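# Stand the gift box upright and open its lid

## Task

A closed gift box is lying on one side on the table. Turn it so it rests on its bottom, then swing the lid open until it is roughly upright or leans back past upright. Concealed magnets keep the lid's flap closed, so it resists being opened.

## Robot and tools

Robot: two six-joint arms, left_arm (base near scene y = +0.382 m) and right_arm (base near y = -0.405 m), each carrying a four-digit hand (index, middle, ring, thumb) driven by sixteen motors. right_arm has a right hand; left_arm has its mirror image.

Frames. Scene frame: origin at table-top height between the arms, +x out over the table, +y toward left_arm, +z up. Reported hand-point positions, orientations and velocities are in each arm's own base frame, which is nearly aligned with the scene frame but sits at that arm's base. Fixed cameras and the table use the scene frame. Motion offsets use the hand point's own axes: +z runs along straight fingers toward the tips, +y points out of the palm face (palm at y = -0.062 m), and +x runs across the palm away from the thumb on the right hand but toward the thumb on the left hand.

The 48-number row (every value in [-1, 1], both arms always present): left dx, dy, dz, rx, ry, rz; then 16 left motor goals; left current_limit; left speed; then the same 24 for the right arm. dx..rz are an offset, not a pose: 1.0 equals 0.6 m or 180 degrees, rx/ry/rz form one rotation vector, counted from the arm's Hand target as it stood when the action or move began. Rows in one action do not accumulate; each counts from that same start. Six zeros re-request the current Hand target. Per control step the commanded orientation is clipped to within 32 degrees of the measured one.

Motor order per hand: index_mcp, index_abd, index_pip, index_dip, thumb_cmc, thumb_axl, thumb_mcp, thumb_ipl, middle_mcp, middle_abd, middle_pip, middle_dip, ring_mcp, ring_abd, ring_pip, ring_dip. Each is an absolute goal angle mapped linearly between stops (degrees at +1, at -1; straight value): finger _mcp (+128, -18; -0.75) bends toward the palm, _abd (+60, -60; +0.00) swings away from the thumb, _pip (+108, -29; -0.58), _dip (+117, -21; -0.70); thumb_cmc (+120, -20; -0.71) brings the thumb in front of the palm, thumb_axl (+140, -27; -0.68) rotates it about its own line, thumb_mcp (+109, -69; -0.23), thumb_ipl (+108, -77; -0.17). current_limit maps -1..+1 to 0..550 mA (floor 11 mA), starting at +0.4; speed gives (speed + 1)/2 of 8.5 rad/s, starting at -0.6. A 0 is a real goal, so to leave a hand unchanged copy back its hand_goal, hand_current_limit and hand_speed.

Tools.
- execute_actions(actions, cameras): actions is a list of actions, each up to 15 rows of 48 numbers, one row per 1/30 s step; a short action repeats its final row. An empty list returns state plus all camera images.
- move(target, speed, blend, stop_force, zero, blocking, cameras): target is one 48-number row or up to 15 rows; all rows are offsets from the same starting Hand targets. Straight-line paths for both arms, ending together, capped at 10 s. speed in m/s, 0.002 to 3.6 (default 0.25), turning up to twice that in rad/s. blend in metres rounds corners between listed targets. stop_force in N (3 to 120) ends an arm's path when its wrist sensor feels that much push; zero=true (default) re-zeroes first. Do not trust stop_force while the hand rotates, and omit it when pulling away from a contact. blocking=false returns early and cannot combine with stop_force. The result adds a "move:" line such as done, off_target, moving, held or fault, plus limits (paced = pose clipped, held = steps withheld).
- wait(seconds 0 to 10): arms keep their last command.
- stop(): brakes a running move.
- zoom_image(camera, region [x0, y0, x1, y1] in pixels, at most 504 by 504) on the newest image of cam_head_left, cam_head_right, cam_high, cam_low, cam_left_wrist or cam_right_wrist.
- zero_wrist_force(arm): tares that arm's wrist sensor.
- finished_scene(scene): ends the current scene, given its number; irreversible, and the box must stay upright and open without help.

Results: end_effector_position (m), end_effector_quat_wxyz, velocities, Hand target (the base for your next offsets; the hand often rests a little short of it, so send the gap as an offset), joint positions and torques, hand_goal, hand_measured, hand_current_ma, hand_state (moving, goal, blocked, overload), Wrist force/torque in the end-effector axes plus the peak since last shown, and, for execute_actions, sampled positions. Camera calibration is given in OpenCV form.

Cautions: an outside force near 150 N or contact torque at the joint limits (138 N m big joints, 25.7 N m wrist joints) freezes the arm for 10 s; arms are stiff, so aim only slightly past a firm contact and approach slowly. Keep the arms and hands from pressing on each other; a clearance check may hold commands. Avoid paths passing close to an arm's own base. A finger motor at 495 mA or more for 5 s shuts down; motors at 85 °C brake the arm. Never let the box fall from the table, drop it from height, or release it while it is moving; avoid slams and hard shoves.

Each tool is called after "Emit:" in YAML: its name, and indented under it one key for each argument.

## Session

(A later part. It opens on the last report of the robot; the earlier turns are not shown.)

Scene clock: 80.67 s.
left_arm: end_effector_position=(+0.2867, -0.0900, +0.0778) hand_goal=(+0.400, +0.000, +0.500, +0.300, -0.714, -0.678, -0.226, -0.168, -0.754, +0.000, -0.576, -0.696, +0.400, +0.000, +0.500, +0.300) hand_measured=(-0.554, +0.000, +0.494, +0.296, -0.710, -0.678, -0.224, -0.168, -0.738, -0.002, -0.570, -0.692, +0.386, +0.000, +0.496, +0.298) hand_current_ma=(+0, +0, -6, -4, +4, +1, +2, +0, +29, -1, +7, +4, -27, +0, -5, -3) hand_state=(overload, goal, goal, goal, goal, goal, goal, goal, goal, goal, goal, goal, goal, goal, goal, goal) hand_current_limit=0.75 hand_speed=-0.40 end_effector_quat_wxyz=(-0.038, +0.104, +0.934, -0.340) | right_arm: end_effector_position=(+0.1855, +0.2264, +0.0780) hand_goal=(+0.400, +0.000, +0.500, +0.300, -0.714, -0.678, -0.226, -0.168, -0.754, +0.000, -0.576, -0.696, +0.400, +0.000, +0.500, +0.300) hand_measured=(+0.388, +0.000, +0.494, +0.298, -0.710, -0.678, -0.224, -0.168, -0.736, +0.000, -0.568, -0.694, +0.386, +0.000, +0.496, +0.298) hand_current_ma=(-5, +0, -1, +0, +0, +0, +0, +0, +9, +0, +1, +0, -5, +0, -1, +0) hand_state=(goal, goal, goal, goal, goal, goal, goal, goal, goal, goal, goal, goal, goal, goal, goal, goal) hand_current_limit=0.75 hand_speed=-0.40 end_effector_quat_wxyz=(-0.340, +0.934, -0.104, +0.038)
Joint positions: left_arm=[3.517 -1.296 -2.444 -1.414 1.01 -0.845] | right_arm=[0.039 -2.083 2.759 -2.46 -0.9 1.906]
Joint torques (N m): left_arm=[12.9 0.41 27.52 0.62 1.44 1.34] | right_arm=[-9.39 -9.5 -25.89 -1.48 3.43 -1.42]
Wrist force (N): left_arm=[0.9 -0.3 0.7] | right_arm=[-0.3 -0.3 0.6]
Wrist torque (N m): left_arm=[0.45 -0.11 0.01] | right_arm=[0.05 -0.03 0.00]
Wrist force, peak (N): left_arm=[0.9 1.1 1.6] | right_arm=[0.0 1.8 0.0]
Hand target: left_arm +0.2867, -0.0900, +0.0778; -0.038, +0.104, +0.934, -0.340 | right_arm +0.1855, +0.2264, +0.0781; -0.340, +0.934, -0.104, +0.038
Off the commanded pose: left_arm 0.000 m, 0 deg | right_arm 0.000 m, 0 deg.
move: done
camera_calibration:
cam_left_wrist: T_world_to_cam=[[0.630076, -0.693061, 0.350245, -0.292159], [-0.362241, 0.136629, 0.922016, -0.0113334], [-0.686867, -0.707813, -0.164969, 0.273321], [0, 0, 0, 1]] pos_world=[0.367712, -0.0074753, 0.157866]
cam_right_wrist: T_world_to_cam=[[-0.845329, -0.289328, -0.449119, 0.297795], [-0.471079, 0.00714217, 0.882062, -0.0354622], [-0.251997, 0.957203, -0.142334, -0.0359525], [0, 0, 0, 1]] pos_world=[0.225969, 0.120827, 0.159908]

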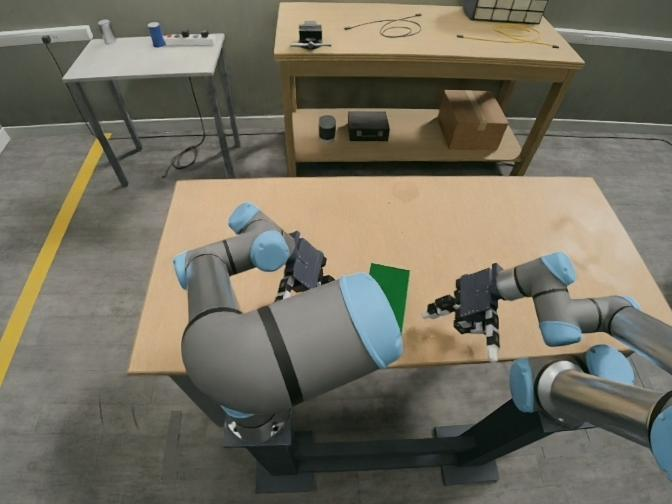

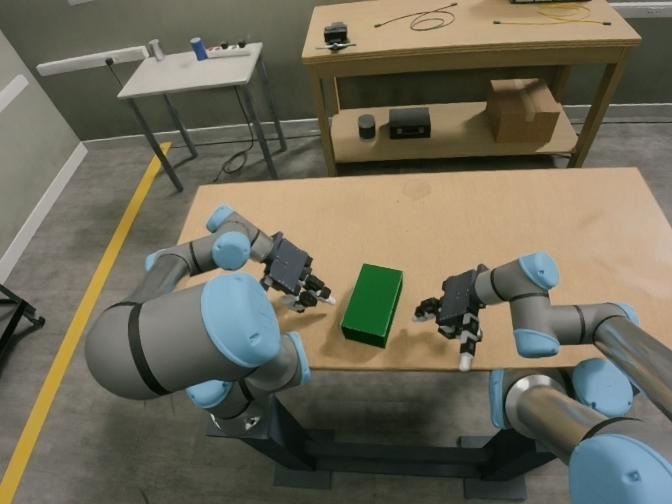

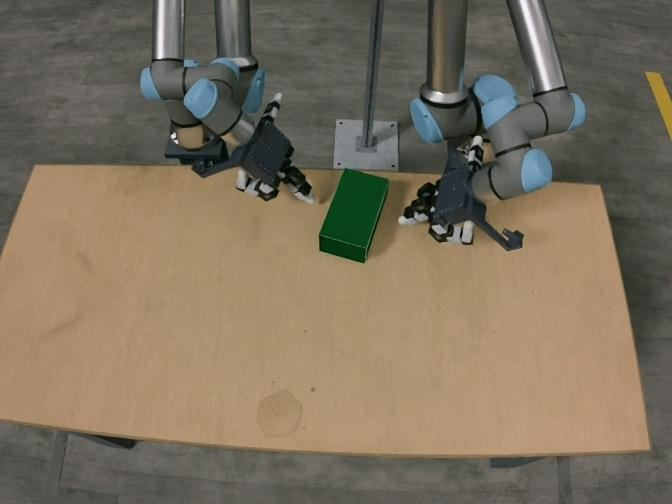

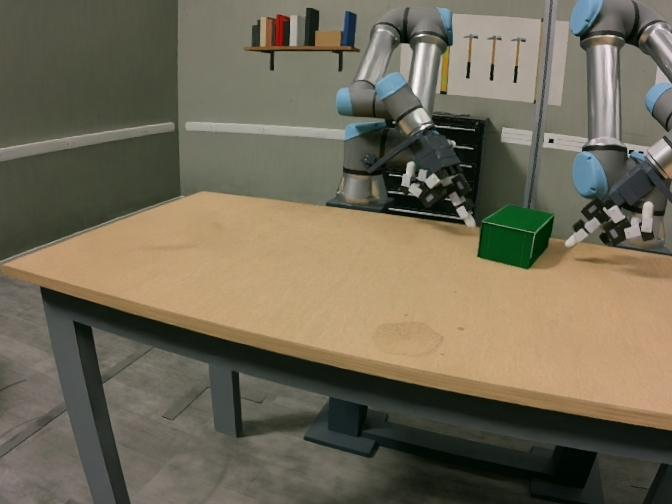

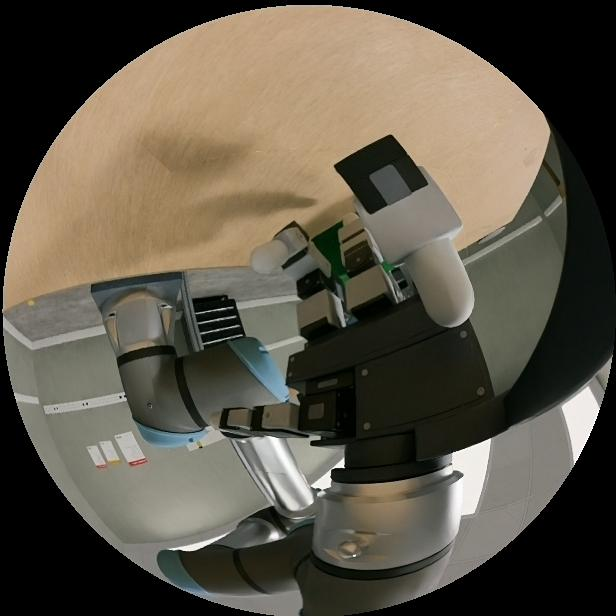

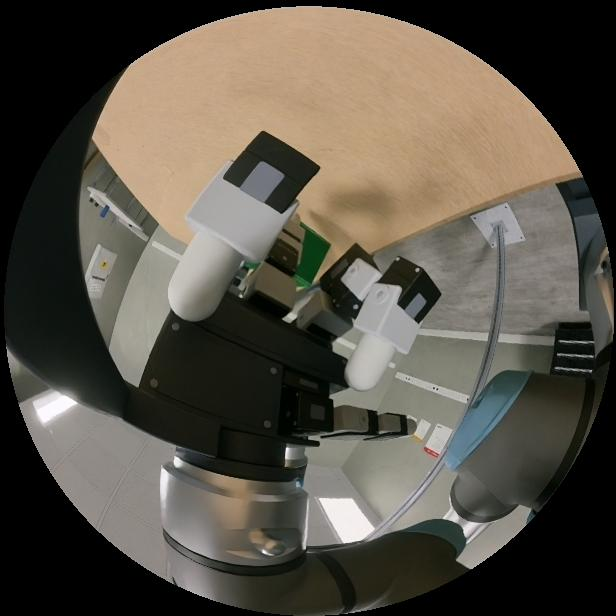

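Emit:
move:
  target: [0,0.0279,0.0332,0,0,0,0.4,0,0.5,0.3,-0.714,-0.678,-0.226,-0.168,-0.754,0,-0.576,-0.696,0.4,0,0.5,0.3,0.75,-0.4,0,0.0279,0.0332,0,0,0,0.4,0,0.5,0.3,-0.714,-0.678,-0.226,-0.168,-0.754,0,-0.576,-0.696,0.4,0,0.5,0.3,0.75,-0.4]
  speed: 0.05
  stop_force: 6

Emit:
move:
  target: [0,-0.0793,0.0664,0,0,0,0.4,0,0.5,0.3,-0.714,-0.678,-0.226,-0.168,-0.754,0,-0.576,-0.696,0.4,0,0.5,0.3,0.75,-0.4,0,-0.0793,0.0664,0,0,0,0.4,0,0.5,0.3,-0.714,-0.678,-0.226,-0.168,-0.754,0,-0.576,-0.696,0.4,0,0.5,0.3,0.75,-0.4]
  speed: 0.05
  stop_force: 5
  cameras: ["cam_high","cam_low"]

Emit:
zoom_image:
  camera: "cam_low"
  region: [440, 160, 620, 290]

Scene clock: 100.47 s.
left_arm: end_effector_position=(+0.2867, -0.0900, +0.0518) hand_goal=(+0.400, +0.000, +0.500, +0.300, -0.714, -0.678, -0.226, -0.168, -0.754, +0.000, -0.576, -0.696, +0.400, +0.000, +0.500, +0.300) hand_measured=(-0.554, +0.000, +0.494, +0.296, -0.710, -0.678, -0.224, -0.168, -0.738, -0.002, -0.570, -0.692, +0.386, +0.000, +0.496, +0.298) hand_current_ma=(+0, +0, -6, -4, +4, +1, +2, +0, +28, -1, +7, +4, -27, +0, -5, -3) hand_state=(overload, goal, goal, goal, goal, goal, goal, goal, goal, goal, goal, goal, goal, goal, goal, goal) hand_current_limit=0.75 hand_speed=-0.40 end_effector_quat_wxyz=(-0.038, +0.104, +0.934, -0.340) | right_arm: end_effector_position=(+0.1855, +0.2264, +0.0520) hand_goal=(+0.400, +0.000, +0.500, +0.300, -0.714, -0.678, -0.226, -0.168, -0.754, +0.000, -0.576, -0.696, +0.400, +0.000, +0.500, +0.300) hand_measured=(+0.388, +0.000, +0.494, +0.298, -0.710, -0.678, -0.224, -0.168, -0.736, +0.000, -0.570, -0.694, +0.386, +0.000, +0.496, +0.298) hand_current_ma=(-5, +0, -1, +0, +0, +0, +0, +0, +8, +0, +1, +0, -5, +0, -1, +0) hand_state=(goal, goal, goal, goal, goal, goal, goal, goal, goal, goal, goal, goal, goal, goal, goal, goal) hand_current_limit=0.75 hand_speed=-0.40 end_effector_quat_wxyz=(-0.340, +0.934, -0.104, +0.038)
Joint positions: left_arm=[3.517 -1.355 -2.487 -1.311 1.01 -0.845] | right_arm=[0.039 -1.963 2.809 -2.63 -0.9 1.906]
Joint torques (N m): left_arm=[-14.78 2.16 9.68 3.04 -2.2 -1.3] | right_arm=[9.01 10.49 -8.97 -4.27 -1.5 1.98]
Wrist force (N): left_arm=[0.9 -0.1 1.0] | right_arm=[-0.3 -0.5 0.4]
Wrist torque (N m): left_arm=[0.45 -0.12 0.10] | right_arm=[0.06 -0.02 -0.11]
Wrist force, peak (N): left_arm=[0.9 -0.2 1.4] | right_arm=[-0.6 -0.7 0.9]
Hand target: left_arm +0.2867, -0.0900, +0.0518; -0.038, +0.104, +0.934, -0.340 | right_arm +0.1855, +0.2264, +0.0520; -0.340, +0.934, -0.104, +0.038
Off the commanded pose: left_arm 0.000 m, 0 deg | right_arm 0.000 m, 0 deg.
move: done

Scene clock: 102.67 s.
left_arm: end_effector_position=(+0.2756, -0.1383, +0.0520) hand_goal=(+0.400, +0.000, +0.500, +0.300, -0.714, -0.678, -0.226, -0.168, -0.754, +0.000, -0.576, -0.696, +0.400, +0.000, +0.500, +0.300) hand_measured=(-0.552, +0.000, +0.494, +0.296, -0.710, -0.678, -0.224, -0.168, -0.736, +0.000, -0.568, -0.692, +0.386, +0.000, +0.496, +0.298) hand_current_ma=(+0, +0, -6, -4, +4, +1, +2, +0, +36, +0, +10, +4, -27, +0, -5, -3) hand_state=(overload, goal, goal, goal, goal, goal, goal, goal, goal, goal, goal, goal, goal, goal, goal, goal) hand_current_limit=0.75 hand_speed=-0.40 end_effector_quat_wxyz=(-0.038, +0.104, +0.934, -0.340) | right_arm: end_effector_position=(+0.1959, +0.2739, +0.0526) hand_goal=(+0.400, +0.000, +0.500, +0.300, -0.714, -0.678, -0.226, -0.168, -0.754, +0.000, -0.576, -0.696, +0.400, +0.000, +0.500, +0.300) hand_measured=(+0.388, +0.000, +0.494, +0.298, -0.710, -0.678, -0.224, -0.168, -0.734, +0.000, -0.568, -0.692, +0.386, +0.000, +0.496, +0.298) hand_current_ma=(-5, +0, -1, +0, +0, +0, +0, +0, +11, +0, +2, +0, -5, +0, -1, +0) hand_state=(goal, goal, goal, goal, goal, goal, goal, goal, blocked, goal, goal, goal, goal, goal, goal, goal) hand_current_limit=0.75 hand_speed=-0.40 end_effector_quat_wxyz=(-0.341, +0.934, -0.103, +0.037)
Joint positions: left_arm=[3.373 -1.348 -2.519 -1.198 0.954 -1.004] | right_arm=[0.246 -1.701 2.73 -2.961 -0.956 2.153]
Joint torques (N m): left_arm=[12.32 15 26.39 0.77 1.32 1.32] | right_arm=[-9.05 -19.6 -5.77 -1.46 3.5 -1.81]
Wrist force (N): left_arm=[1.1 0.0 1.0] | right_arm=[-0.6 -0.1 0.1]
Wrist torque (N m): left_arm=[0.45 -0.12 0.03] | right_arm=[0.11 0.03 0.04]
Wrist force, peak (N): left_arm=[0.6 0.5 -5.8] | right_arm=[-0.6 0.9 -5.3]
Hand target: left_arm +0.2756, -0.1383, +0.0520; -0.038, +0.104, +0.934, -0.340 (not the last commanded pose) | right_arm +0.1959, +0.2739, +0.0526; -0.341, +0.934, -0.103, +0.037 (not the last commanded pose)
Off the commanded pose: left_arm 0.012 m, 0 deg | right_arm 0.013 m, 0 deg.
move: contact (left_arm, right_arm)
Images, in order (width x height): cam_high 672x504, cam_low 672x504.

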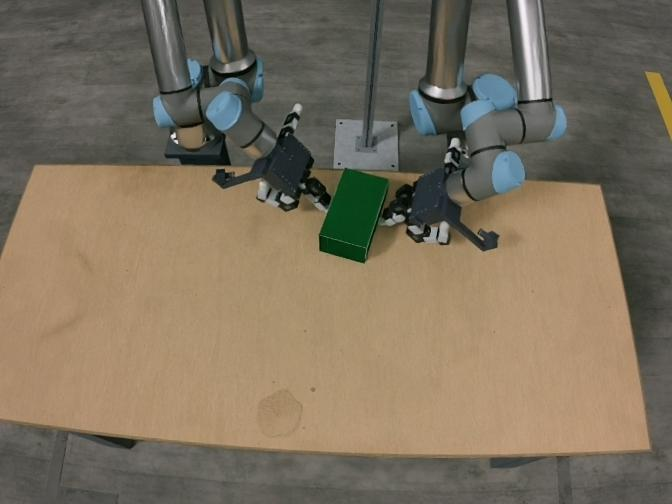

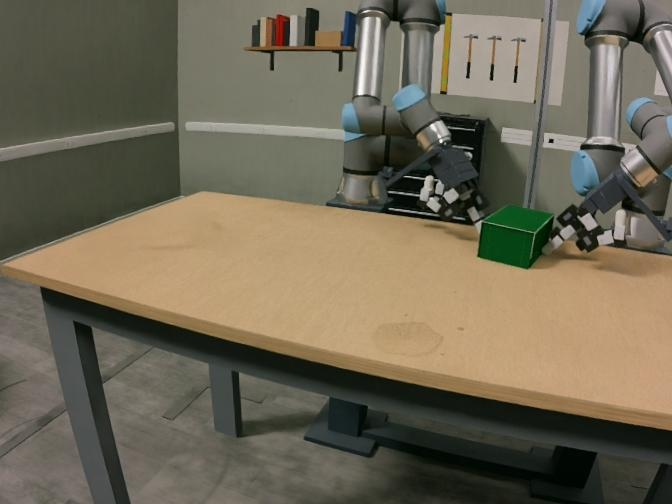

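Scaled by 2.800 from the camera's 672x504 image, which has a finer 960x720 frame.

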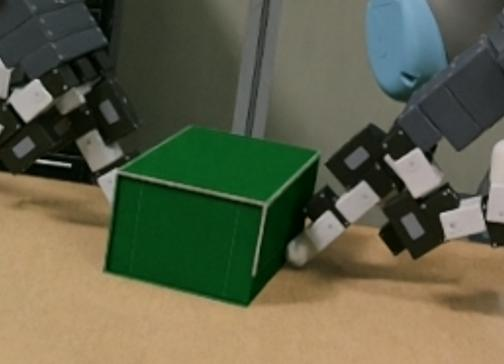

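Emit:
move:
  target:
    - [0,-0.0102,0.0086,0,0,0,0.4,0,0.5,0.3,-0.714,-0.678,-0.226,-0.168,-0.754,0,-0.576,-0.696,0.4,0,0.5,0.3,0.75,-0.4,0,-0.0102,0.0086,0,0,0,0.4,0,0.5,0.3,-0.714,-0.678,-0.226,-0.168,-0.754,0,-0.576,-0.696,0.4,0,0.5,0.3,0.75,-0.4]
    - [0,-0.0528,-0.0318,0,0,0,0.4,0,0.5,0.3,-0.714,-0.678,-0.226,-0.168,-0.754,0,-0.576,-0.696,0.4,0,0.5,0.3,0.75,-0.4,0,-0.0102,0.0086,0,0,0,0.4,0,0.5,0.3,-0.714,-0.678,-0.226,-0.168,-0.754,0,-0.576,-0.696,0.4,0,0.5,0.3,0.75,-0.4]
  speed: 0.04
  cameras: ["cam_high","cam_low"]

Emit:
zoom_image:
  camera: "cam_low"
  region: [440, 160, 620, 290]

Scene clock: 110.93 s.
left_arm: end_effector_position=(+0.2729, -0.1500, +0.0869) hand_goal=(+0.400, +0.000, +0.500, +0.300, -0.714, -0.678, -0.226, -0.168, -0.754, +0.000, -0.576, -0.696, +0.400, +0.000, +0.500, +0.300) hand_measured=(-0.552, +0.000, +0.494, +0.296, -0.710, -0.678, -0.224, -0.168, -0.666, -0.002, -0.524, -0.662, +0.386, +0.000, +0.496, +0.298) hand_current_ma=(+0, +0, -6, -4, +4, +1, +2, +0, +292, -2, +134, +79, -27, +0, -5, -3) hand_state=(overload, goal, goal, goal, goal, goal, goal, goal, blocked, goal, blocked, blocked, goal, goal, goal, goal) hand_current_limit=0.75 hand_speed=-0.40 end_effector_quat_wxyz=(-0.038, +0.104, +0.934, -0.340) | right_arm: end_effector_position=(+0.1977, +0.2817, +0.0526) hand_goal=(+0.400, +0.000, +0.500, +0.300, -0.714, -0.678, -0.226, -0.168, -0.754, +0.000, -0.576, -0.696, +0.400, +0.000, +0.500, +0.300) hand_measured=(+0.388, +0.000, +0.494, +0.298, -0.710, -0.678, -0.224, -0.168, -0.730, -0.002, -0.534, -0.660, +0.386, +0.000, +0.496, +0.298) hand_current_ma=(-5, +0, -1, +0, +0, +0, +0, +0, +15, +0, +36, +28, -5, +0, -1, +0) hand_state=(goal, goal, goal, goal, goal, goal, goal, goal, blocked, goal, blocked, blocked, goal, goal, goal, goal) hand_current_limit=0.75 hand_speed=-0.40 end_effector_quat_wxyz=(-0.341, +0.934, -0.103, +0.037)
Joint positions: left_arm=[3.336 -1.268 -2.466 -1.307 0.941 -1.047] | right_arm=[0.276 -1.668 2.714 -2.996 -0.967 2.186]
Joint torques (N m): left_arm=[-15.74 13 28.3 0.59 -3.87 -1.3] | right_arm=[12.98 -2.91 -16.14 -1.27 -2.21 2.03]
Wrist force (N): left_arm=[0.9 3.8 -0.5] | right_arm=[-0.4 -3.6 -34.1]
Wrist torque (N m): left_arm=[0.13 -0.07 0.16] | right_arm=[2.59 0.74 -0.10]
Wrist force, peak (N): left_arm=[0.8 -1.6 -47.3] | right_arm=[-0.3 -9.1 -89.7]
Hand target: left_arm +0.2729, -0.1500, +0.0869; -0.038, +0.104, +0.934, -0.340 | right_arm +0.1977, +0.2817, +0.0526; -0.341, +0.934, -0.103, +0.037
Off the commanded pose: left_arm 0.000 m, 0 deg | right_arm 0.000 m, 0 deg.
move: done
Images, in order (width x height): cam_high 672x504, cam_low 672x504.

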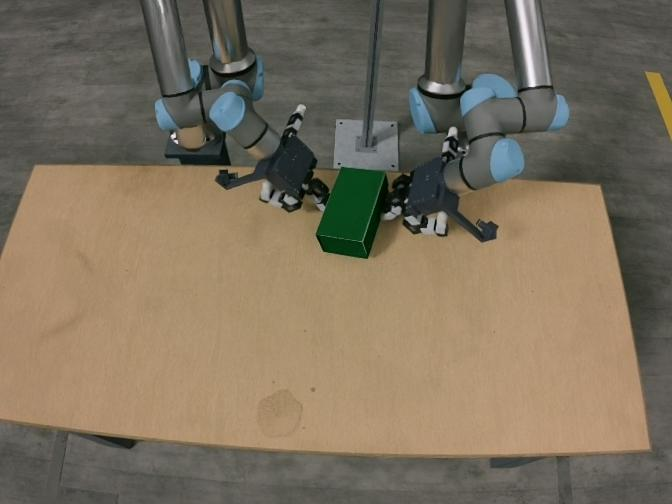

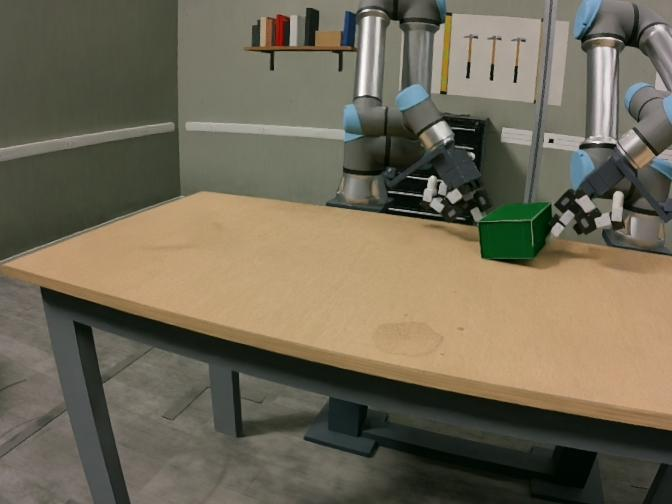

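Scaled by 2.800 from the camera's 672x504 image, which has a finer 960x720 frame.

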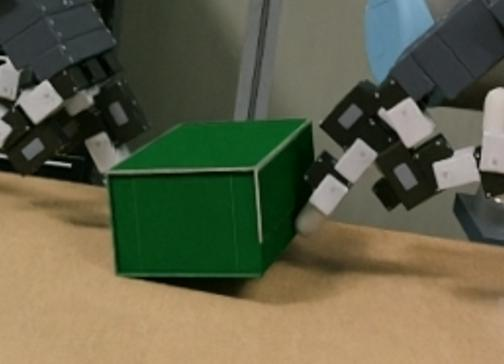

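Emit:
move:
  target:
    - [0,0.0426,0.0404,0,0,0,0.4,0,0.5,0.3,-0.714,-0.678,-0.226,-0.168,-0.754,0,-0.576,-0.696,0.4,0,0.5,0.3,0.75,-0.4,0,0,0,0,0,0,0.4,0,0.5,0.3,-0.714,-0.678,-0.226,-0.168,-0.754,0,-0.576,-0.696,0.4,0,0.5,0.3,0.75,-0.4]
    - [0,0.1321,-0.0346,0,0,0,0.4,0,0.5,0.3,-0.714,-0.678,-0.226,-0.168,-0.754,0,-0.576,-0.696,0.4,0,0.5,0.3,0.75,-0.4,0,0.0895,-0.075,0,0,0,0.4,0,0.5,0.3,-0.714,-0.678,-0.226,-0.168,-0.754,0,-0.576,-0.696,0.4,0,0.5,0.3,0.75,-0.4]
    - [0,0.0035,-0.1878,0,0,0,0.4,0,0.5,0.3,-0.714,-0.678,-0.226,-0.168,-0.754,0,-0.576,-0.696,0.4,0,0.5,0.3,0.75,-0.4,0,-0.0391,-0.2282,0,0,0,0.4,0,0.5,0.3,-0.714,-0.678,-0.226,-0.168,-0.754,0,-0.576,-0.696,0.4,0,0.5,0.3,0.75,-0.4]
  speed: [0.04,0.1,0.25]
  cameras: ["cam_high","cam_low"]

Emit:
zoom_image:
  camera: "cam_low"
  region: [450, 180, 570, 290]

Emit:
zoom_image:
  camera: "cam_high"
  region: [280, 140, 420, 280]

Scene clock: 142.27 s.
left_arm: end_effector_position=(+0.2893, -0.0777, +0.1718) hand_goal=(+0.400, +0.000, +0.500, +0.300, -0.714, -0.678, -0.226, -0.168, -0.754, +0.000, -0.576, -0.696, +0.400, +0.000, +0.500, +0.300) hand_measured=(-0.546, +0.000, +0.494, +0.296, -0.710, -0.678, -0.224, -0.168, -0.740, +0.000, -0.570, -0.692, +0.386, +0.000, +0.496, +0.298) hand_current_ma=(+0, +0, -6, -4, +4, +1, +2, +0, +24, +0, +6, +4, -26, +0, -5, -3) hand_state=(overload, goal, goal, goal, goal, goal, goal, goal, goal, goal, goal, goal, goal, goal, goal, goal) hand_current_limit=0.75 hand_speed=-0.40 end_effector_quat_wxyz=(-0.038, +0.104, +0.934, -0.340) | right_arm: end_effector_position=(+0.1826, +0.2131, +0.1724) hand_goal=(+0.400, +0.000, +0.500, +0.300, -0.714, -0.678, -0.226, -0.168, -0.754, +0.000, -0.576, -0.696, +0.400, +0.000, +0.500, +0.300) hand_measured=(+0.388, +0.000, +0.494, +0.298, -0.710, -0.678, -0.224, -0.168, -0.748, -0.002, -0.576, -0.696, +0.386, +0.000, +0.496, +0.298) hand_current_ma=(-5, +0, -1, +0, +0, +0, +0, +0, +1, +0, +0, +0, -5, +0, -1, +0) hand_state=(goal, goal, goal, goal, goal, goal, goal, goal, goal, goal, goal, goal, goal, goal, goal, goal) hand_current_limit=0.75 hand_speed=-0.40 end_effector_quat_wxyz=(-0.341, +0.934, -0.103, +0.037)
Joint positions: left_arm=[3.552 -1.172 -2.247 -1.754 1.025 -0.807] | right_arm=[-0.034 -2.357 2.55 -1.917 -0.885 1.812]
Joint torques (N m): left_arm=[12.57 12.38 30.49 0.6 1.43 1.4] | right_arm=[-11 -3.77 -29.43 -1.16 3.23 -1.72]
Wrist force (N): left_arm=[1.2 0.1 0.6] | right_arm=[-0.1 -0.3 0.5]
Wrist torque (N m): left_arm=[0.49 -0.12 0.09] | right_arm=[0.05 -0.04 0.06]
Wrist force, peak (N): left_arm=[0.8 -11.4 -81.9] | right_arm=[-0.1 -3.8 -34.4]
Hand target: left_arm +0.2893, -0.0777, +0.1718; -0.038, +0.104, +0.934, -0.340 | right_arm +0.1826, +0.2131, +0.1725; -0.341, +0.934, -0.103, +0.037
Off the commanded pose: left_arm 0.000 m, 0 deg | right_arm 0.000 m, 0 deg.
move: done
Images, in order (width x height): cam_high 672x504, cam_low 672x504.

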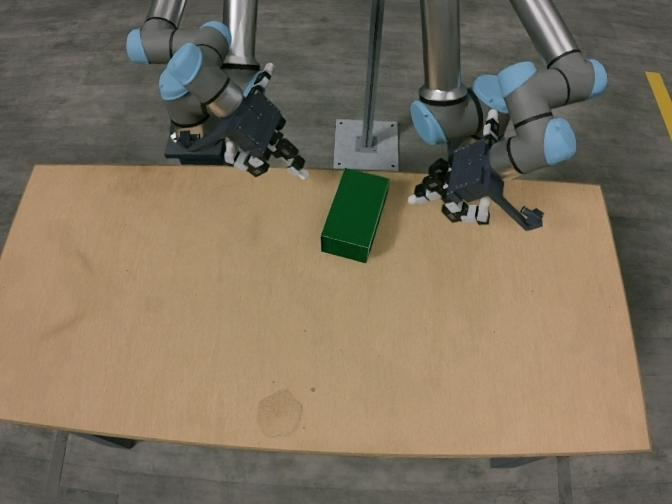

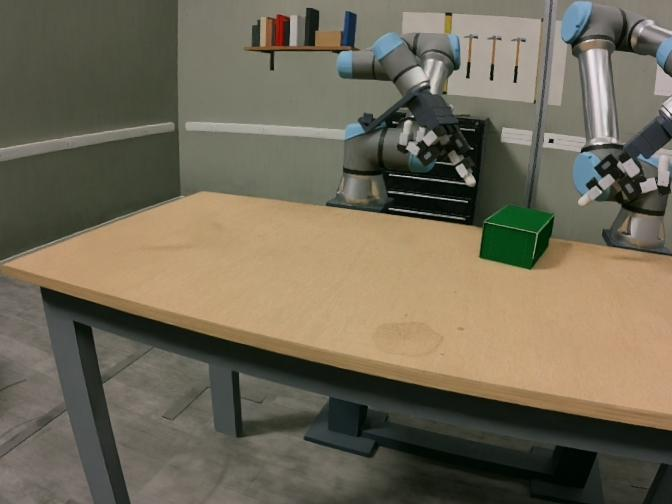

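Scaled by 4.200 from the camera's 672x504 image, which has a finer 960x720 frame.

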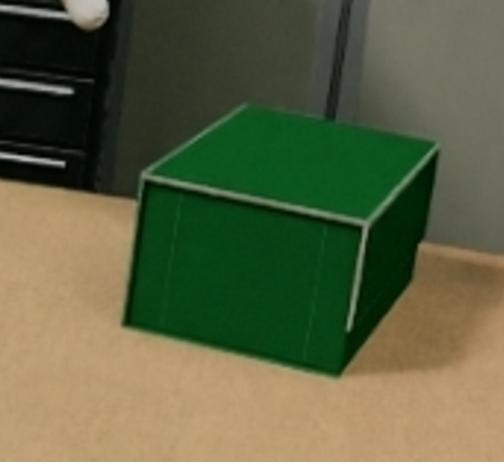

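Scaled by 3.600 from the camera's 672x504 image, which has a finer 960x720 frame.

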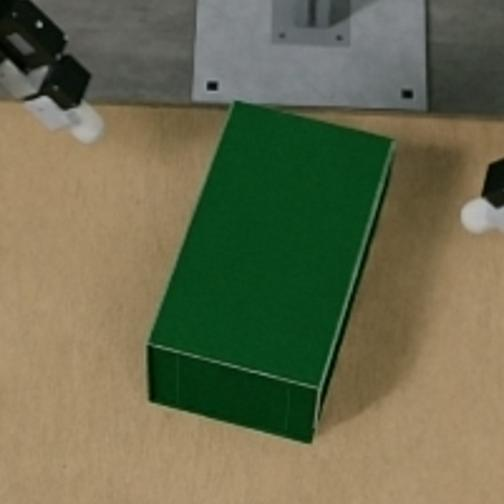

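Emit:
move:
  target:
    - [-0.3423,-0.2233,0.0597,-0.146,0.1813,-0.2241,0.4,0,0.5,0.3,-0.714,-0.678,-0.226,-0.168,-0.754,0,-0.576,-0.696,0.4,0,0.5,0.3,0.75,-0.4,0.323,-0.2282,0.0653,-0.1392,-0.1749,0.2372,0.4,0,0.5,0.3,-0.714,-0.678,-0.226,-0.168,-0.754,0,-0.576,-0.696,0.4,0,0.5,0.3,0.75,-0.4]
    - [-0.3423,-0.1162,0.1873,-0.146,0.1813,-0.2241,0.4,0,0.5,0.3,-0.714,-0.678,-0.226,-0.168,-0.754,0,-0.576,-0.696,0.4,0,0.5,0.3,0.75,-0.4,0.323,-0.121,0.193,-0.1392,-0.1749,0.2372,0.4,0,0.5,0.3,-0.714,-0.678,-0.226,-0.168,-0.754,0,-0.576,-0.696,0.4,0,0.5,0.3,0.75,-0.4]
  speed: [0.3,0.15]
  blend: 0.02
  cameras: ["cam_high","cam_low","cam_head_right"]

Emit:
zoom_image:
  camera: "cam_low"
  region: [430, 150, 610, 290]

Emit:
zoom_image:
  camera: "cam_high"
  region: [270, 150, 470, 320]

Scene clock: 170.40 s.
left_arm: end_effector_position=(+0.4619, -0.2456, +0.1309) hand_goal=(+0.400, +0.000, +0.500, +0.300, -0.714, -0.678, -0.226, -0.168, -0.754, +0.000, -0.576, -0.696, +0.400, +0.000, +0.500, +0.300) hand_measured=(-0.546, +0.000, +0.494, +0.296, -0.712, -0.678, -0.224, -0.168, -0.750, +0.000, -0.574, -0.692, +0.386, +0.000, +0.496, +0.298) hand_current_ma=(+0, +0, -6, -3, +2, +1, +2, +0, +4, +0, +2, +3, -25, +0, -3, -3) hand_state=(overload, goal, goal, goal, goal, goal, goal, goal, goal, goal, goal, goal, goal, goal, goal, goal) hand_current_limit=0.75 hand_speed=-0.40 end_effector_quat_wxyz=(-0.380, -0.122, +0.916, -0.051) | right_arm: end_effector_position=(+0.4000, +0.2979, +0.1304) hand_goal=(+0.400, +0.000, +0.500, +0.300, -0.714, -0.678, -0.226, -0.168, -0.754, +0.000, -0.576, -0.696, +0.400, +0.000, +0.500, +0.300) hand_measured=(+0.388, +0.000, +0.496, +0.298, -0.712, -0.678, -0.224, -0.168, -0.750, +0.000, -0.576, -0.696, +0.388, +0.000, +0.496, +0.298) hand_current_ma=(-4, +0, +0, +0, +0, +0, +0, +0, +0, +0, +0, +0, -4, +0, +0, +0) hand_state=(goal, goal, goal, goal, goal, goal, goal, goal, goal, goal, goal, goal, goal, goal, goal, goal) hand_current_limit=0.75 hand_speed=-0.40 end_effector_quat_wxyz=(-0.142, +0.858, -0.341, -0.357)
Joint positions: left_arm=[2.926 -2.244 -1.294 -1.9 1.236 -1.924] | right_arm=[0.171 -1.074 1.635 -1.589 -0.967 2.325]
Joint torques (N m): left_arm=[-14.2 45.05 12.55 1.94 -0.76 -1.33] | right_arm=[7.95 -32.05 -10.77 -2.65 3.42 1.94]
Wrist force (N): left_arm=[2.6 0.0 -0.2] | right_arm=[-0.2 0.4 0.4]
Wrist torque (N m): left_arm=[0.20 0.08 0.37] | right_arm=[0.00 -0.20 -0.24]
Wrist force, peak (N): left_arm=[2.7 -1.0 -1.0] | right_arm=[-1.8 0.6 0.4]
Hand target: left_arm +0.4619, -0.2456, +0.1308; -0.380, -0.122, +0.916, -0.051 | right_arm +0.4000, +0.2979, +0.1303; -0.142, +0.858, -0.341, -0.357
Off the commanded pose: left_arm 0.000 m, 0 deg | right_arm 0.000 m, 0 deg.
move: done
Images, in order (width x height): cam_head_right 672x504, cam_high 672x504, cam_low 672x504.

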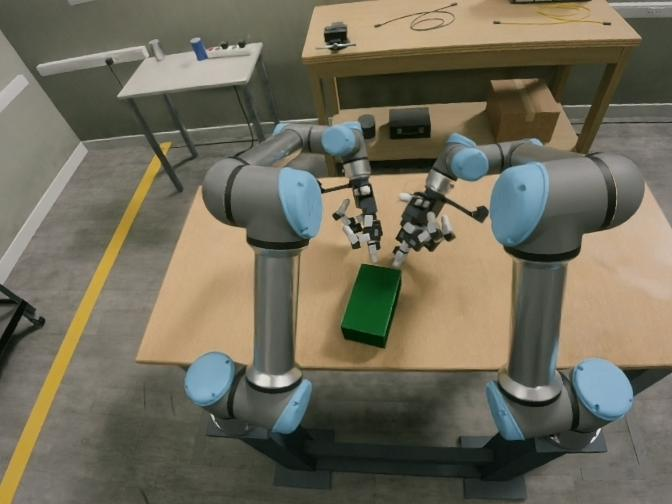

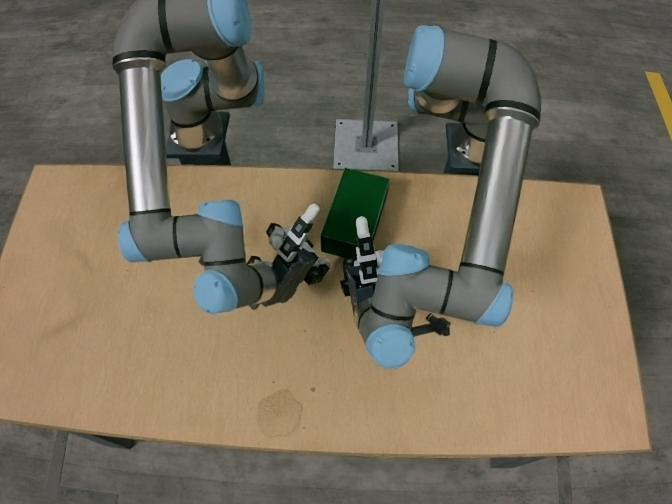

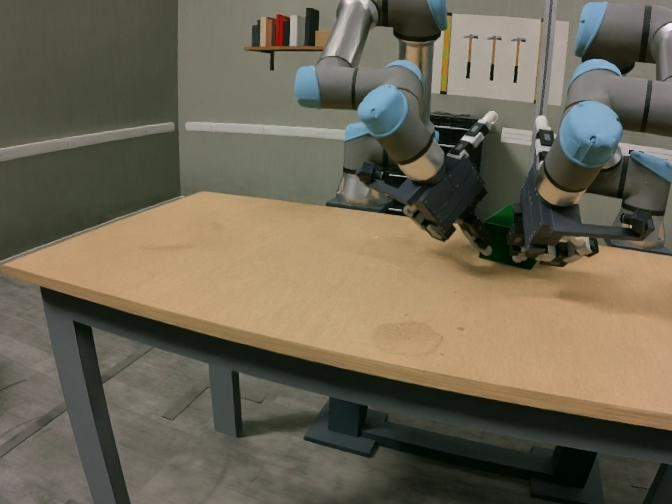

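Scaled by 2.800 from the camera's 672x504 image, which has a finer 960x720 frame.

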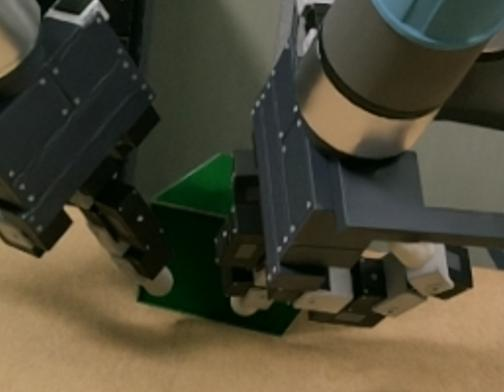

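Scaled by 2.520 from the camera's 672x504 image, which has a finer 960x720 frame.

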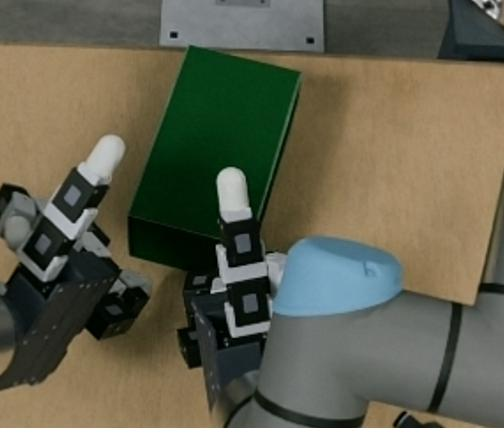

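Emit:
move:
  target: [0.051,0.0416,0.051,0,0,0,0.4,0,0.5,0.3,-0.714,-0.678,-0.226,-0.168,-0.754,0,-0.576,-0.696,0.4,0,0.5,0.3,0.75,-0.4,-0.051,0.0416,0.051,0,0,0,0.4,0,0.5,0.3,-0.714,-0.678,-0.226,-0.168,-0.754,0,-0.576,-0.696,0.4,0,0.5,0.3,0.75,-0.4]
  speed: 0.04
  stop_force: 3
  cameras: ["cam_high","cam_low"]

Emit:
zoom_image:
  camera: "cam_low"
  region: [450, 180, 570, 290]

Emit:
zoom_image:
  camera: "cam_high"
  region: [290, 150, 430, 290]

Scene clock: 178.30 s.
left_arm: end_effector_position=(+0.4136, -0.2329, +0.1308) hand_goal=(+0.400, +0.000, +0.500, +0.300, -0.714, -0.678, -0.226, -0.168, -0.754, +0.000, -0.576, -0.696, +0.400, +0.000, +0.500, +0.300) hand_measured=(-0.546, +0.000, +0.494, +0.296, -0.712, -0.678, -0.224, -0.168, -0.750, +0.000, -0.574, -0.692, +0.386, +0.000, +0.496, +0.298) hand_current_ma=(+0, +0, -6, -3, +2, +1, +2, +0, +4, +0, +2, +3, -25, +0, -3, -3) hand_state=(overload, goal, goal, goal, goal, goal, goal, goal, goal, goal, goal, goal, goal, goal, goal, goal) hand_current_limit=0.75 hand_speed=-0.40 end_effector_quat_wxyz=(-0.380, -0.122, +0.916, -0.051) | right_arm: end_effector_position=(+0.3514, +0.3095, +0.1304) hand_goal=(+0.400, +0.000, +0.500, +0.300, -0.714, -0.678, -0.226, -0.168, -0.754, +0.000, -0.576, -0.696, +0.400, +0.000, +0.500, +0.300) hand_measured=(+0.388, +0.000, +0.496, +0.298, -0.712, -0.678, -0.224, -0.168, -0.758, +0.002, -0.578, -0.696, +0.388, +0.000, +0.496, +0.298) hand_current_ma=(-4, +0, +0, +0, +0, +0, +0, +0, -1, +0, +0, +0, -4, +0, +0, +0) hand_state=(goal, goal, goal, goal, goal, goal, goal, goal, goal, goal, goal, goal, goal, goal, goal, goal) hand_current_limit=0.75 hand_speed=-0.40 end_effector_quat_wxyz=(-0.142, +0.858, -0.341, -0.357)
Joint positions: left_arm=[2.929 -2.135 -1.479 -1.825 1.238 -1.922] | right_arm=[0.205 -1.155 1.767 -1.661 -0.95 2.361]
Joint torques (N m): left_arm=[12.52 53.51 11.11 2.07 1.89 1.32] | right_arm=[10 -49.29 -9.14 -2.66 3.45 2.06]
Wrist force (N): left_arm=[2.4 -0.2 0.0] | right_arm=[0.3 0.3 -0.8]
Wrist torque (N m): left_arm=[0.12 0.12 0.15] | right_arm=[0.14 -0.19 -0.22]
Wrist force, peak (N): left_arm=[2.9 -0.1 0.1] | right_arm=[0.2 -0.1 -1.5]
Hand target: left_arm +0.4136, -0.2329, +0.1308; -0.380, -0.122, +0.916, -0.051 | right_arm +0.3514, +0.3095, +0.1304; -0.142, +0.858, -0.341, -0.357
Off the commanded pose: left_arm 0.000 m, 0 deg | right_arm 0.000 m, 0 deg.
move: done
Images, in order (width x height): cam_high 672x504, cam_low 672x504.

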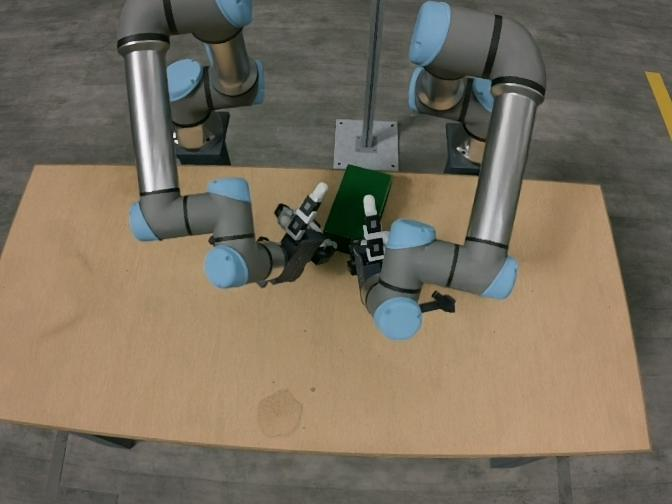

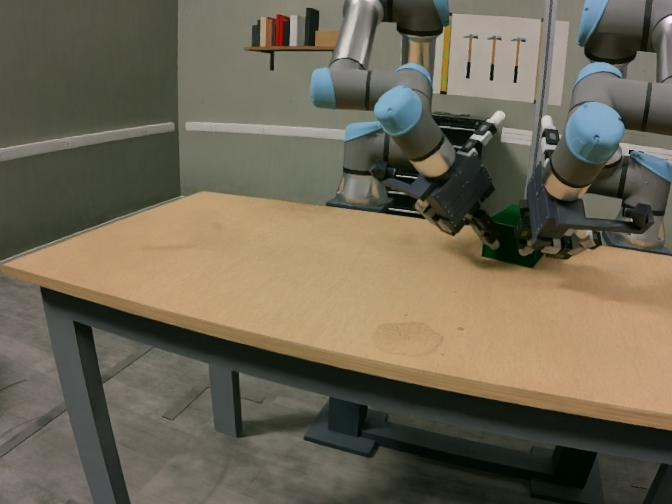

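Scaled by 4.200 from the camera's 672x504 image, which has a finer 960x720 frame.

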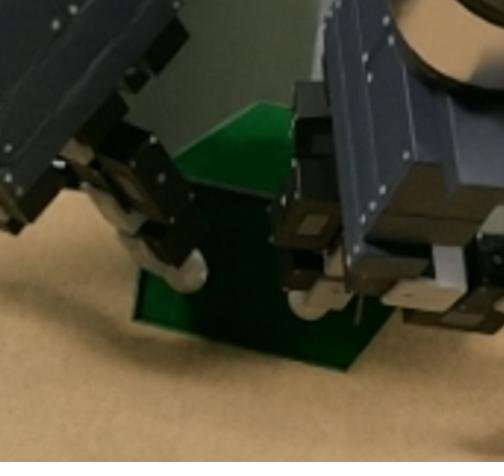

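Scaled by 3.600 from the camera's 672x504 image, which has a finer 960x720 frame.

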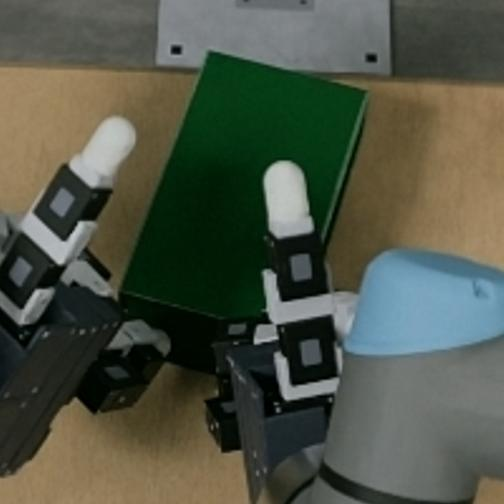

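Emit:
move:
  target: [-0.0177,0.0433,-0.0177,0,0,0,0.4,0,0.5,0.3,-0.714,-0.678,-0.226,-0.168,-0.754,0,-0.576,-0.696,0.4,0,0.5,0.3,0.75,-0.4,0.0177,0.0433,-0.0177,0,0,0,0.4,0,0.5,0.3,-0.714,-0.678,-0.226,-0.168,-0.754,0,-0.576,-0.696,0.4,0,0.5,0.3,0.75,-0.4]
  speed: 0.03
  stop_force: 12
  cameras: ["cam_high","cam_low"]

Emit:
zoom_image:
  camera: "cam_low"
  region: [450, 180, 570, 290]

Emit:
zoom_image:
  camera: "cam_high"
  region: [290, 150, 430, 290]

Scene clock: 186.00 s.
left_arm: end_effector_position=(+0.4212, -0.2039, +0.1307) hand_goal=(+0.400, +0.000, +0.500, +0.300, -0.714, -0.678, -0.226, -0.168, -0.754, +0.000, -0.576, -0.696, +0.400, +0.000, +0.500, +0.300) hand_measured=(-0.546, +0.000, +0.494, +0.296, -0.712, -0.678, -0.224, -0.168, -0.756, +0.002, -0.578, -0.696, +0.386, +0.000, +0.496, +0.298) hand_current_ma=(+0, +0, -6, -3, +2, +1, +2, +0, -1, +1, -1, +0, -25, +0, -3, -3) hand_state=(overload, goal, goal, goal, goal, goal, goal, goal, goal, goal, goal, goal, goal, goal, goal, goal) hand_current_limit=0.75 hand_speed=-0.40 end_effector_quat_wxyz=(-0.380, -0.122, +0.916, -0.051) | right_arm: end_effector_position=(+0.3445, +0.2803, +0.1303) hand_goal=(+0.400, +0.000, +0.500, +0.300, -0.714, -0.678, -0.226, -0.168, -0.754, +0.000, -0.576, -0.696, +0.400, +0.000, +0.500, +0.300) hand_measured=(+0.388, +0.000, +0.496, +0.298, -0.712, -0.678, -0.224, -0.168, -0.766, +0.002, -0.582, -0.698, +0.388, +0.000, +0.496, +0.298) hand_current_ma=(-4, +0, +0, +0, +0, +0, +0, +0, -4, +0, -1, +0, -4, +0, +0, +0) hand_state=(goal, goal, goal, goal, goal, goal, goal, goal, goal, goal, goal, goal, goal, goal, goal, goal) hand_current_limit=0.75 hand_speed=-0.40 end_effector_quat_wxyz=(-0.142, +0.858, -0.341, -0.357)
Joint positions: left_arm=[2.975 -2.127 -1.49 -1.833 1.269 -1.886] | right_arm=[0.157 -1.192 1.816 -1.644 -0.974 2.311]
Joint torques (N m): left_arm=[12.6 53.14 10.64 -0.32 1.91 1.37] | right_arm=[-9.23 -47.91 -9.97 0.15 -1.86 -1.53]
Wrist force (N): left_arm=[2.5 0.1 -0.2] | right_arm=[0.1 -0.5 0.3]
Wrist torque (N m): left_arm=[0.17 0.12 0.17] | right_arm=[-0.04 -0.20 -0.15]
Wrist force, peak (N): left_arm=[2.9 -0.2 -0.3] | right_arm=[-0.1 0.1 -1.4]
Hand target: left_arm +0.4212, -0.2039, +0.1307; -0.380, -0.122, +0.916, -0.051 | right_arm +0.3445, +0.2803, +0.1303; -0.142, +0.858, -0.341, -0.357
Off the commanded pose: left_arm 0.000 m, 0 deg | right_arm 0.000 m, 0 deg.
move: done
Images, in order (width x height): cam_high 672x504, cam_low 672x504.

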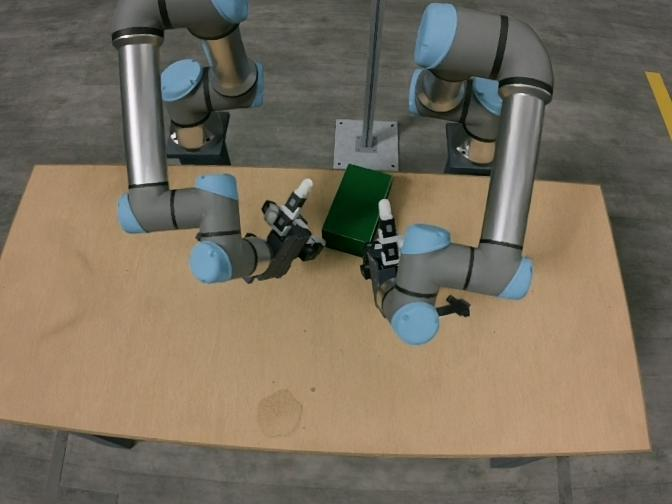

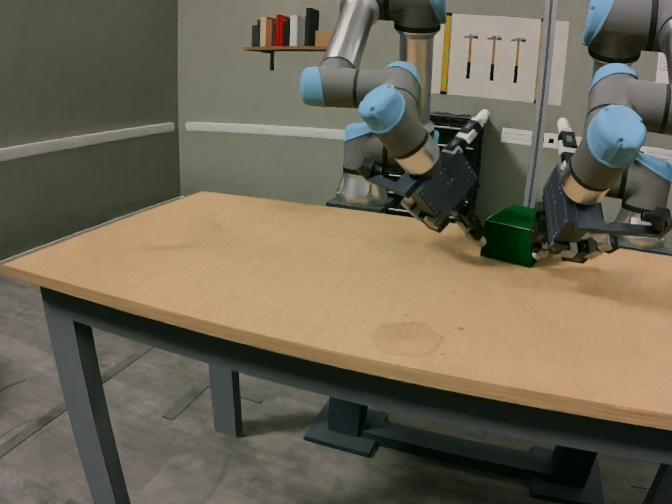

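Scaled by 4.200 from the camera's 672x504 image, which has a finer 960x720 frame.

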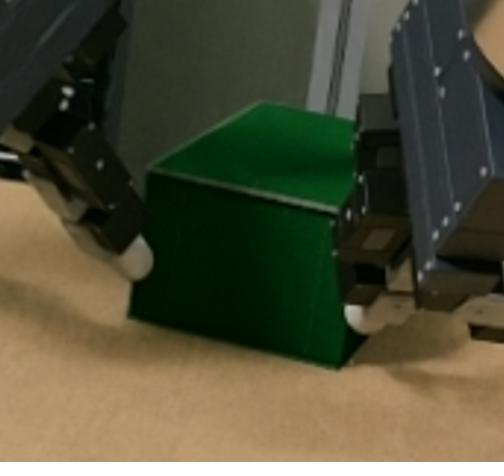

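Scaled by 3.600 from the camera's 672x504 image, which has a finer 960x720 frame.

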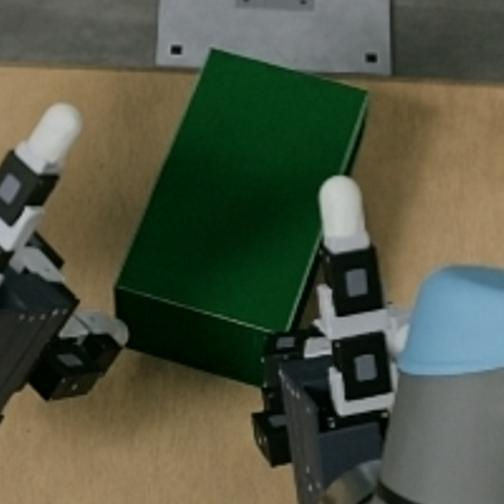

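Emit:
move:
  target:
    - [-0.0305,0.1193,-0.1485,0,0,0,0.4,0,0.5,0.3,-0.714,-0.678,-0.226,-0.168,-0.754,0,-0.576,-0.696,0.4,0,0.5,0.3,0.75,-0.4,0.0408,-0.0333,-0.0408,0,0,0,0.4,0,0.5,0.3,-0.714,-0.678,-0.226,-0.168,-0.754,0,-0.576,-0.696,0.4,0,0.5,0.3,0.75,-0.4]
    - [0.0873,0.1697,0.0167,0.146,-0.1813,0.2241,0.4,0,0.5,0.3,-0.714,-0.678,-0.226,-0.168,-0.754,0,-0.576,-0.696,0.4,0,0.5,0.3,0.75,-0.4,-0.0175,-0.1761,0.0175,0,0,0,0.4,0,0.5,0.3,-0.714,-0.678,-0.226,-0.168,-0.754,0,-0.576,-0.696,0.4,0,0.5,0.3,0.75,-0.4]
    - [-0.0407,0.1697,0.1447,0.146,-0.1813,0.2241,0.4,0,0.5,0.3,-0.714,-0.678,-0.226,-0.168,-0.754,0,-0.576,-0.696,0.4,0,0.5,0.3,0.75,-0.4,-0.0481,-0.1511,0.0481,0,0,0,0.4,0,0.5,0.3,-0.714,-0.678,-0.226,-0.168,-0.754,0,-0.576,-0.696,0.4,0,0.5,0.3,0.75,-0.4]
  speed: [0.15,0.3,0.1]
  cameras: ["cam_high","cam_low"]

Emit:
zoom_image:
  camera: "cam_low"
  region: [450, 170, 590, 290]

Emit:
zoom_image:
  camera: "cam_high"
  region: [290, 150, 450, 290]

Scene clock: 232.50 s.
left_arm: end_effector_position=(+0.3518, -0.1173, +0.0521) hand_goal=(+0.400, +0.000, +0.500, +0.300, -0.714, -0.678, -0.226, -0.168, -0.754, +0.000, -0.576, -0.696, +0.400, +0.000, +0.500, +0.300) hand_measured=(-0.546, +0.000, +0.494, +0.296, -0.710, -0.678, -0.224, -0.168, -0.750, +0.002, -0.576, -0.696, +0.386, +0.000, +0.496, +0.298) hand_current_ma=(+0, +0, -6, -3, +4, +1, +2, +0, +5, +1, +0, +0, -24, +0, -3, -3) hand_state=(overload, goal, goal, goal, goal, goal, goal, goal, goal, goal, goal, goal, goal, goal, goal, goal) hand_current_limit=0.75 hand_speed=-0.40 end_effector_quat_wxyz=(-0.038, +0.104, +0.934, -0.340) | right_arm: end_effector_position=(+0.3771, +0.3742, +0.1305) hand_goal=(+0.400, +0.000, +0.500, +0.300, -0.714, -0.678, -0.226, -0.168, -0.754, +0.000, -0.576, -0.696, +0.400, +0.000, +0.500, +0.300) hand_measured=(+0.388, +0.000, +0.496, +0.298, -0.712, -0.678, -0.224, -0.168, -0.756, +0.002, -0.578, -0.698, +0.388, +0.000, +0.496, +0.298) hand_current_ma=(-4, +0, +0, +0, +0, +0, +0, +0, +0, +0, +0, +0, -4, +0, +0, +0) hand_state=(goal, goal, goal, goal, goal, goal, goal, goal, goal, goal, goal, goal, goal, goal, goal, goal) hand_current_limit=0.75 hand_speed=-0.40 end_effector_quat_wxyz=(-0.142, +0.858, -0.341, -0.357)
Joint positions: left_arm=[3.381 -1.555 -2.346 -1.17 0.956 -0.994] | right_arm=[0.298 -1.049 1.614 -1.676 -0.906 2.464]
Joint torques (N m): left_arm=[-14.53 10.21 10 3.02 -2.64 -1.23] | right_arm=[9.93 -54.13 -11.23 -3.01 3.51 1.88]
Wrist force (N): left_arm=[0.9 -0.4 0.8] | right_arm=[0.2 0.3 0.4]
Wrist torque (N m): left_arm=[0.42 -0.11 0.22] | right_arm=[-0.02 -0.27 -0.27]
Wrist force, peak (N): left_arm=[2.7 -0.4 0.6] | right_arm=[0.3 0.9 0.5]
Hand target: left_arm +0.3518, -0.1173, +0.0520; -0.038, +0.104, +0.934, -0.340 | right_arm +0.3770, +0.3742, +0.1305; -0.142, +0.858, -0.341, -0.357
Off the commanded pose: left_arm 0.000 m, 0 deg | right_arm 0.000 m, 0 deg.
move: done
Images, in order (width x height): cam_high 672x504, cam_low 672x504.

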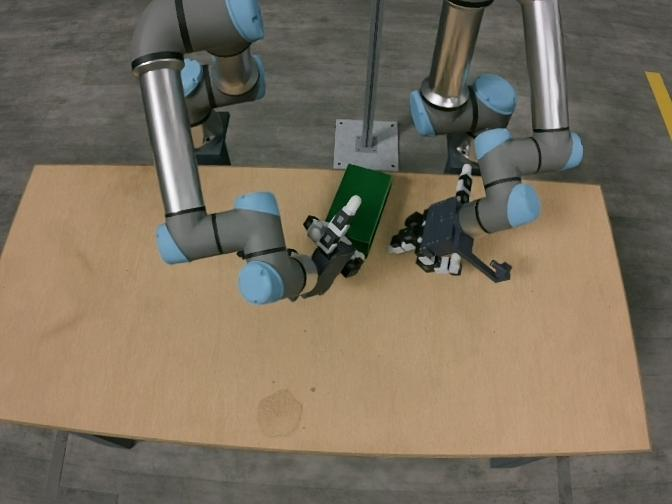

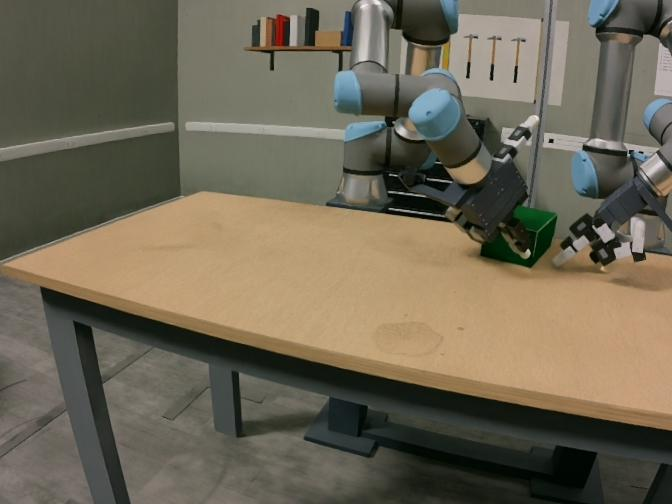

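Scaled by 3.600 from the camera's 672x504 image, which has a finer 960x720 frame.

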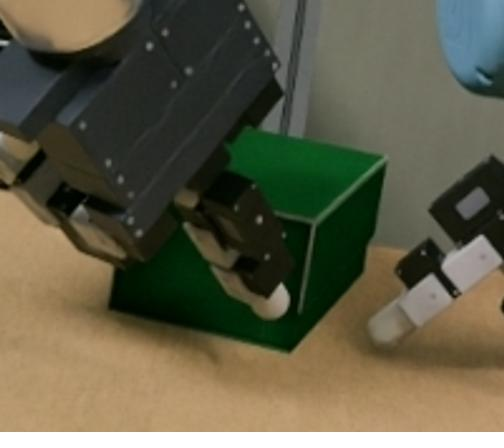

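Scaled by 3.150 from the camera's 672x504 image, which has a finer 960x720 frame.

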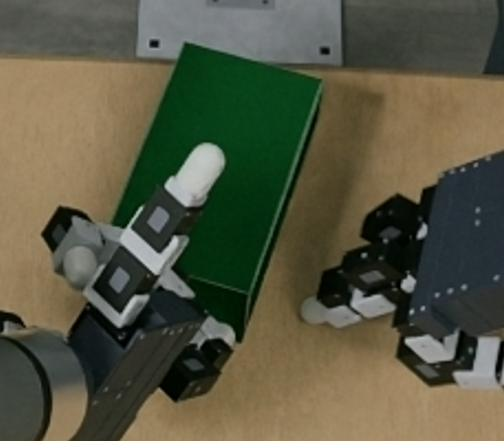

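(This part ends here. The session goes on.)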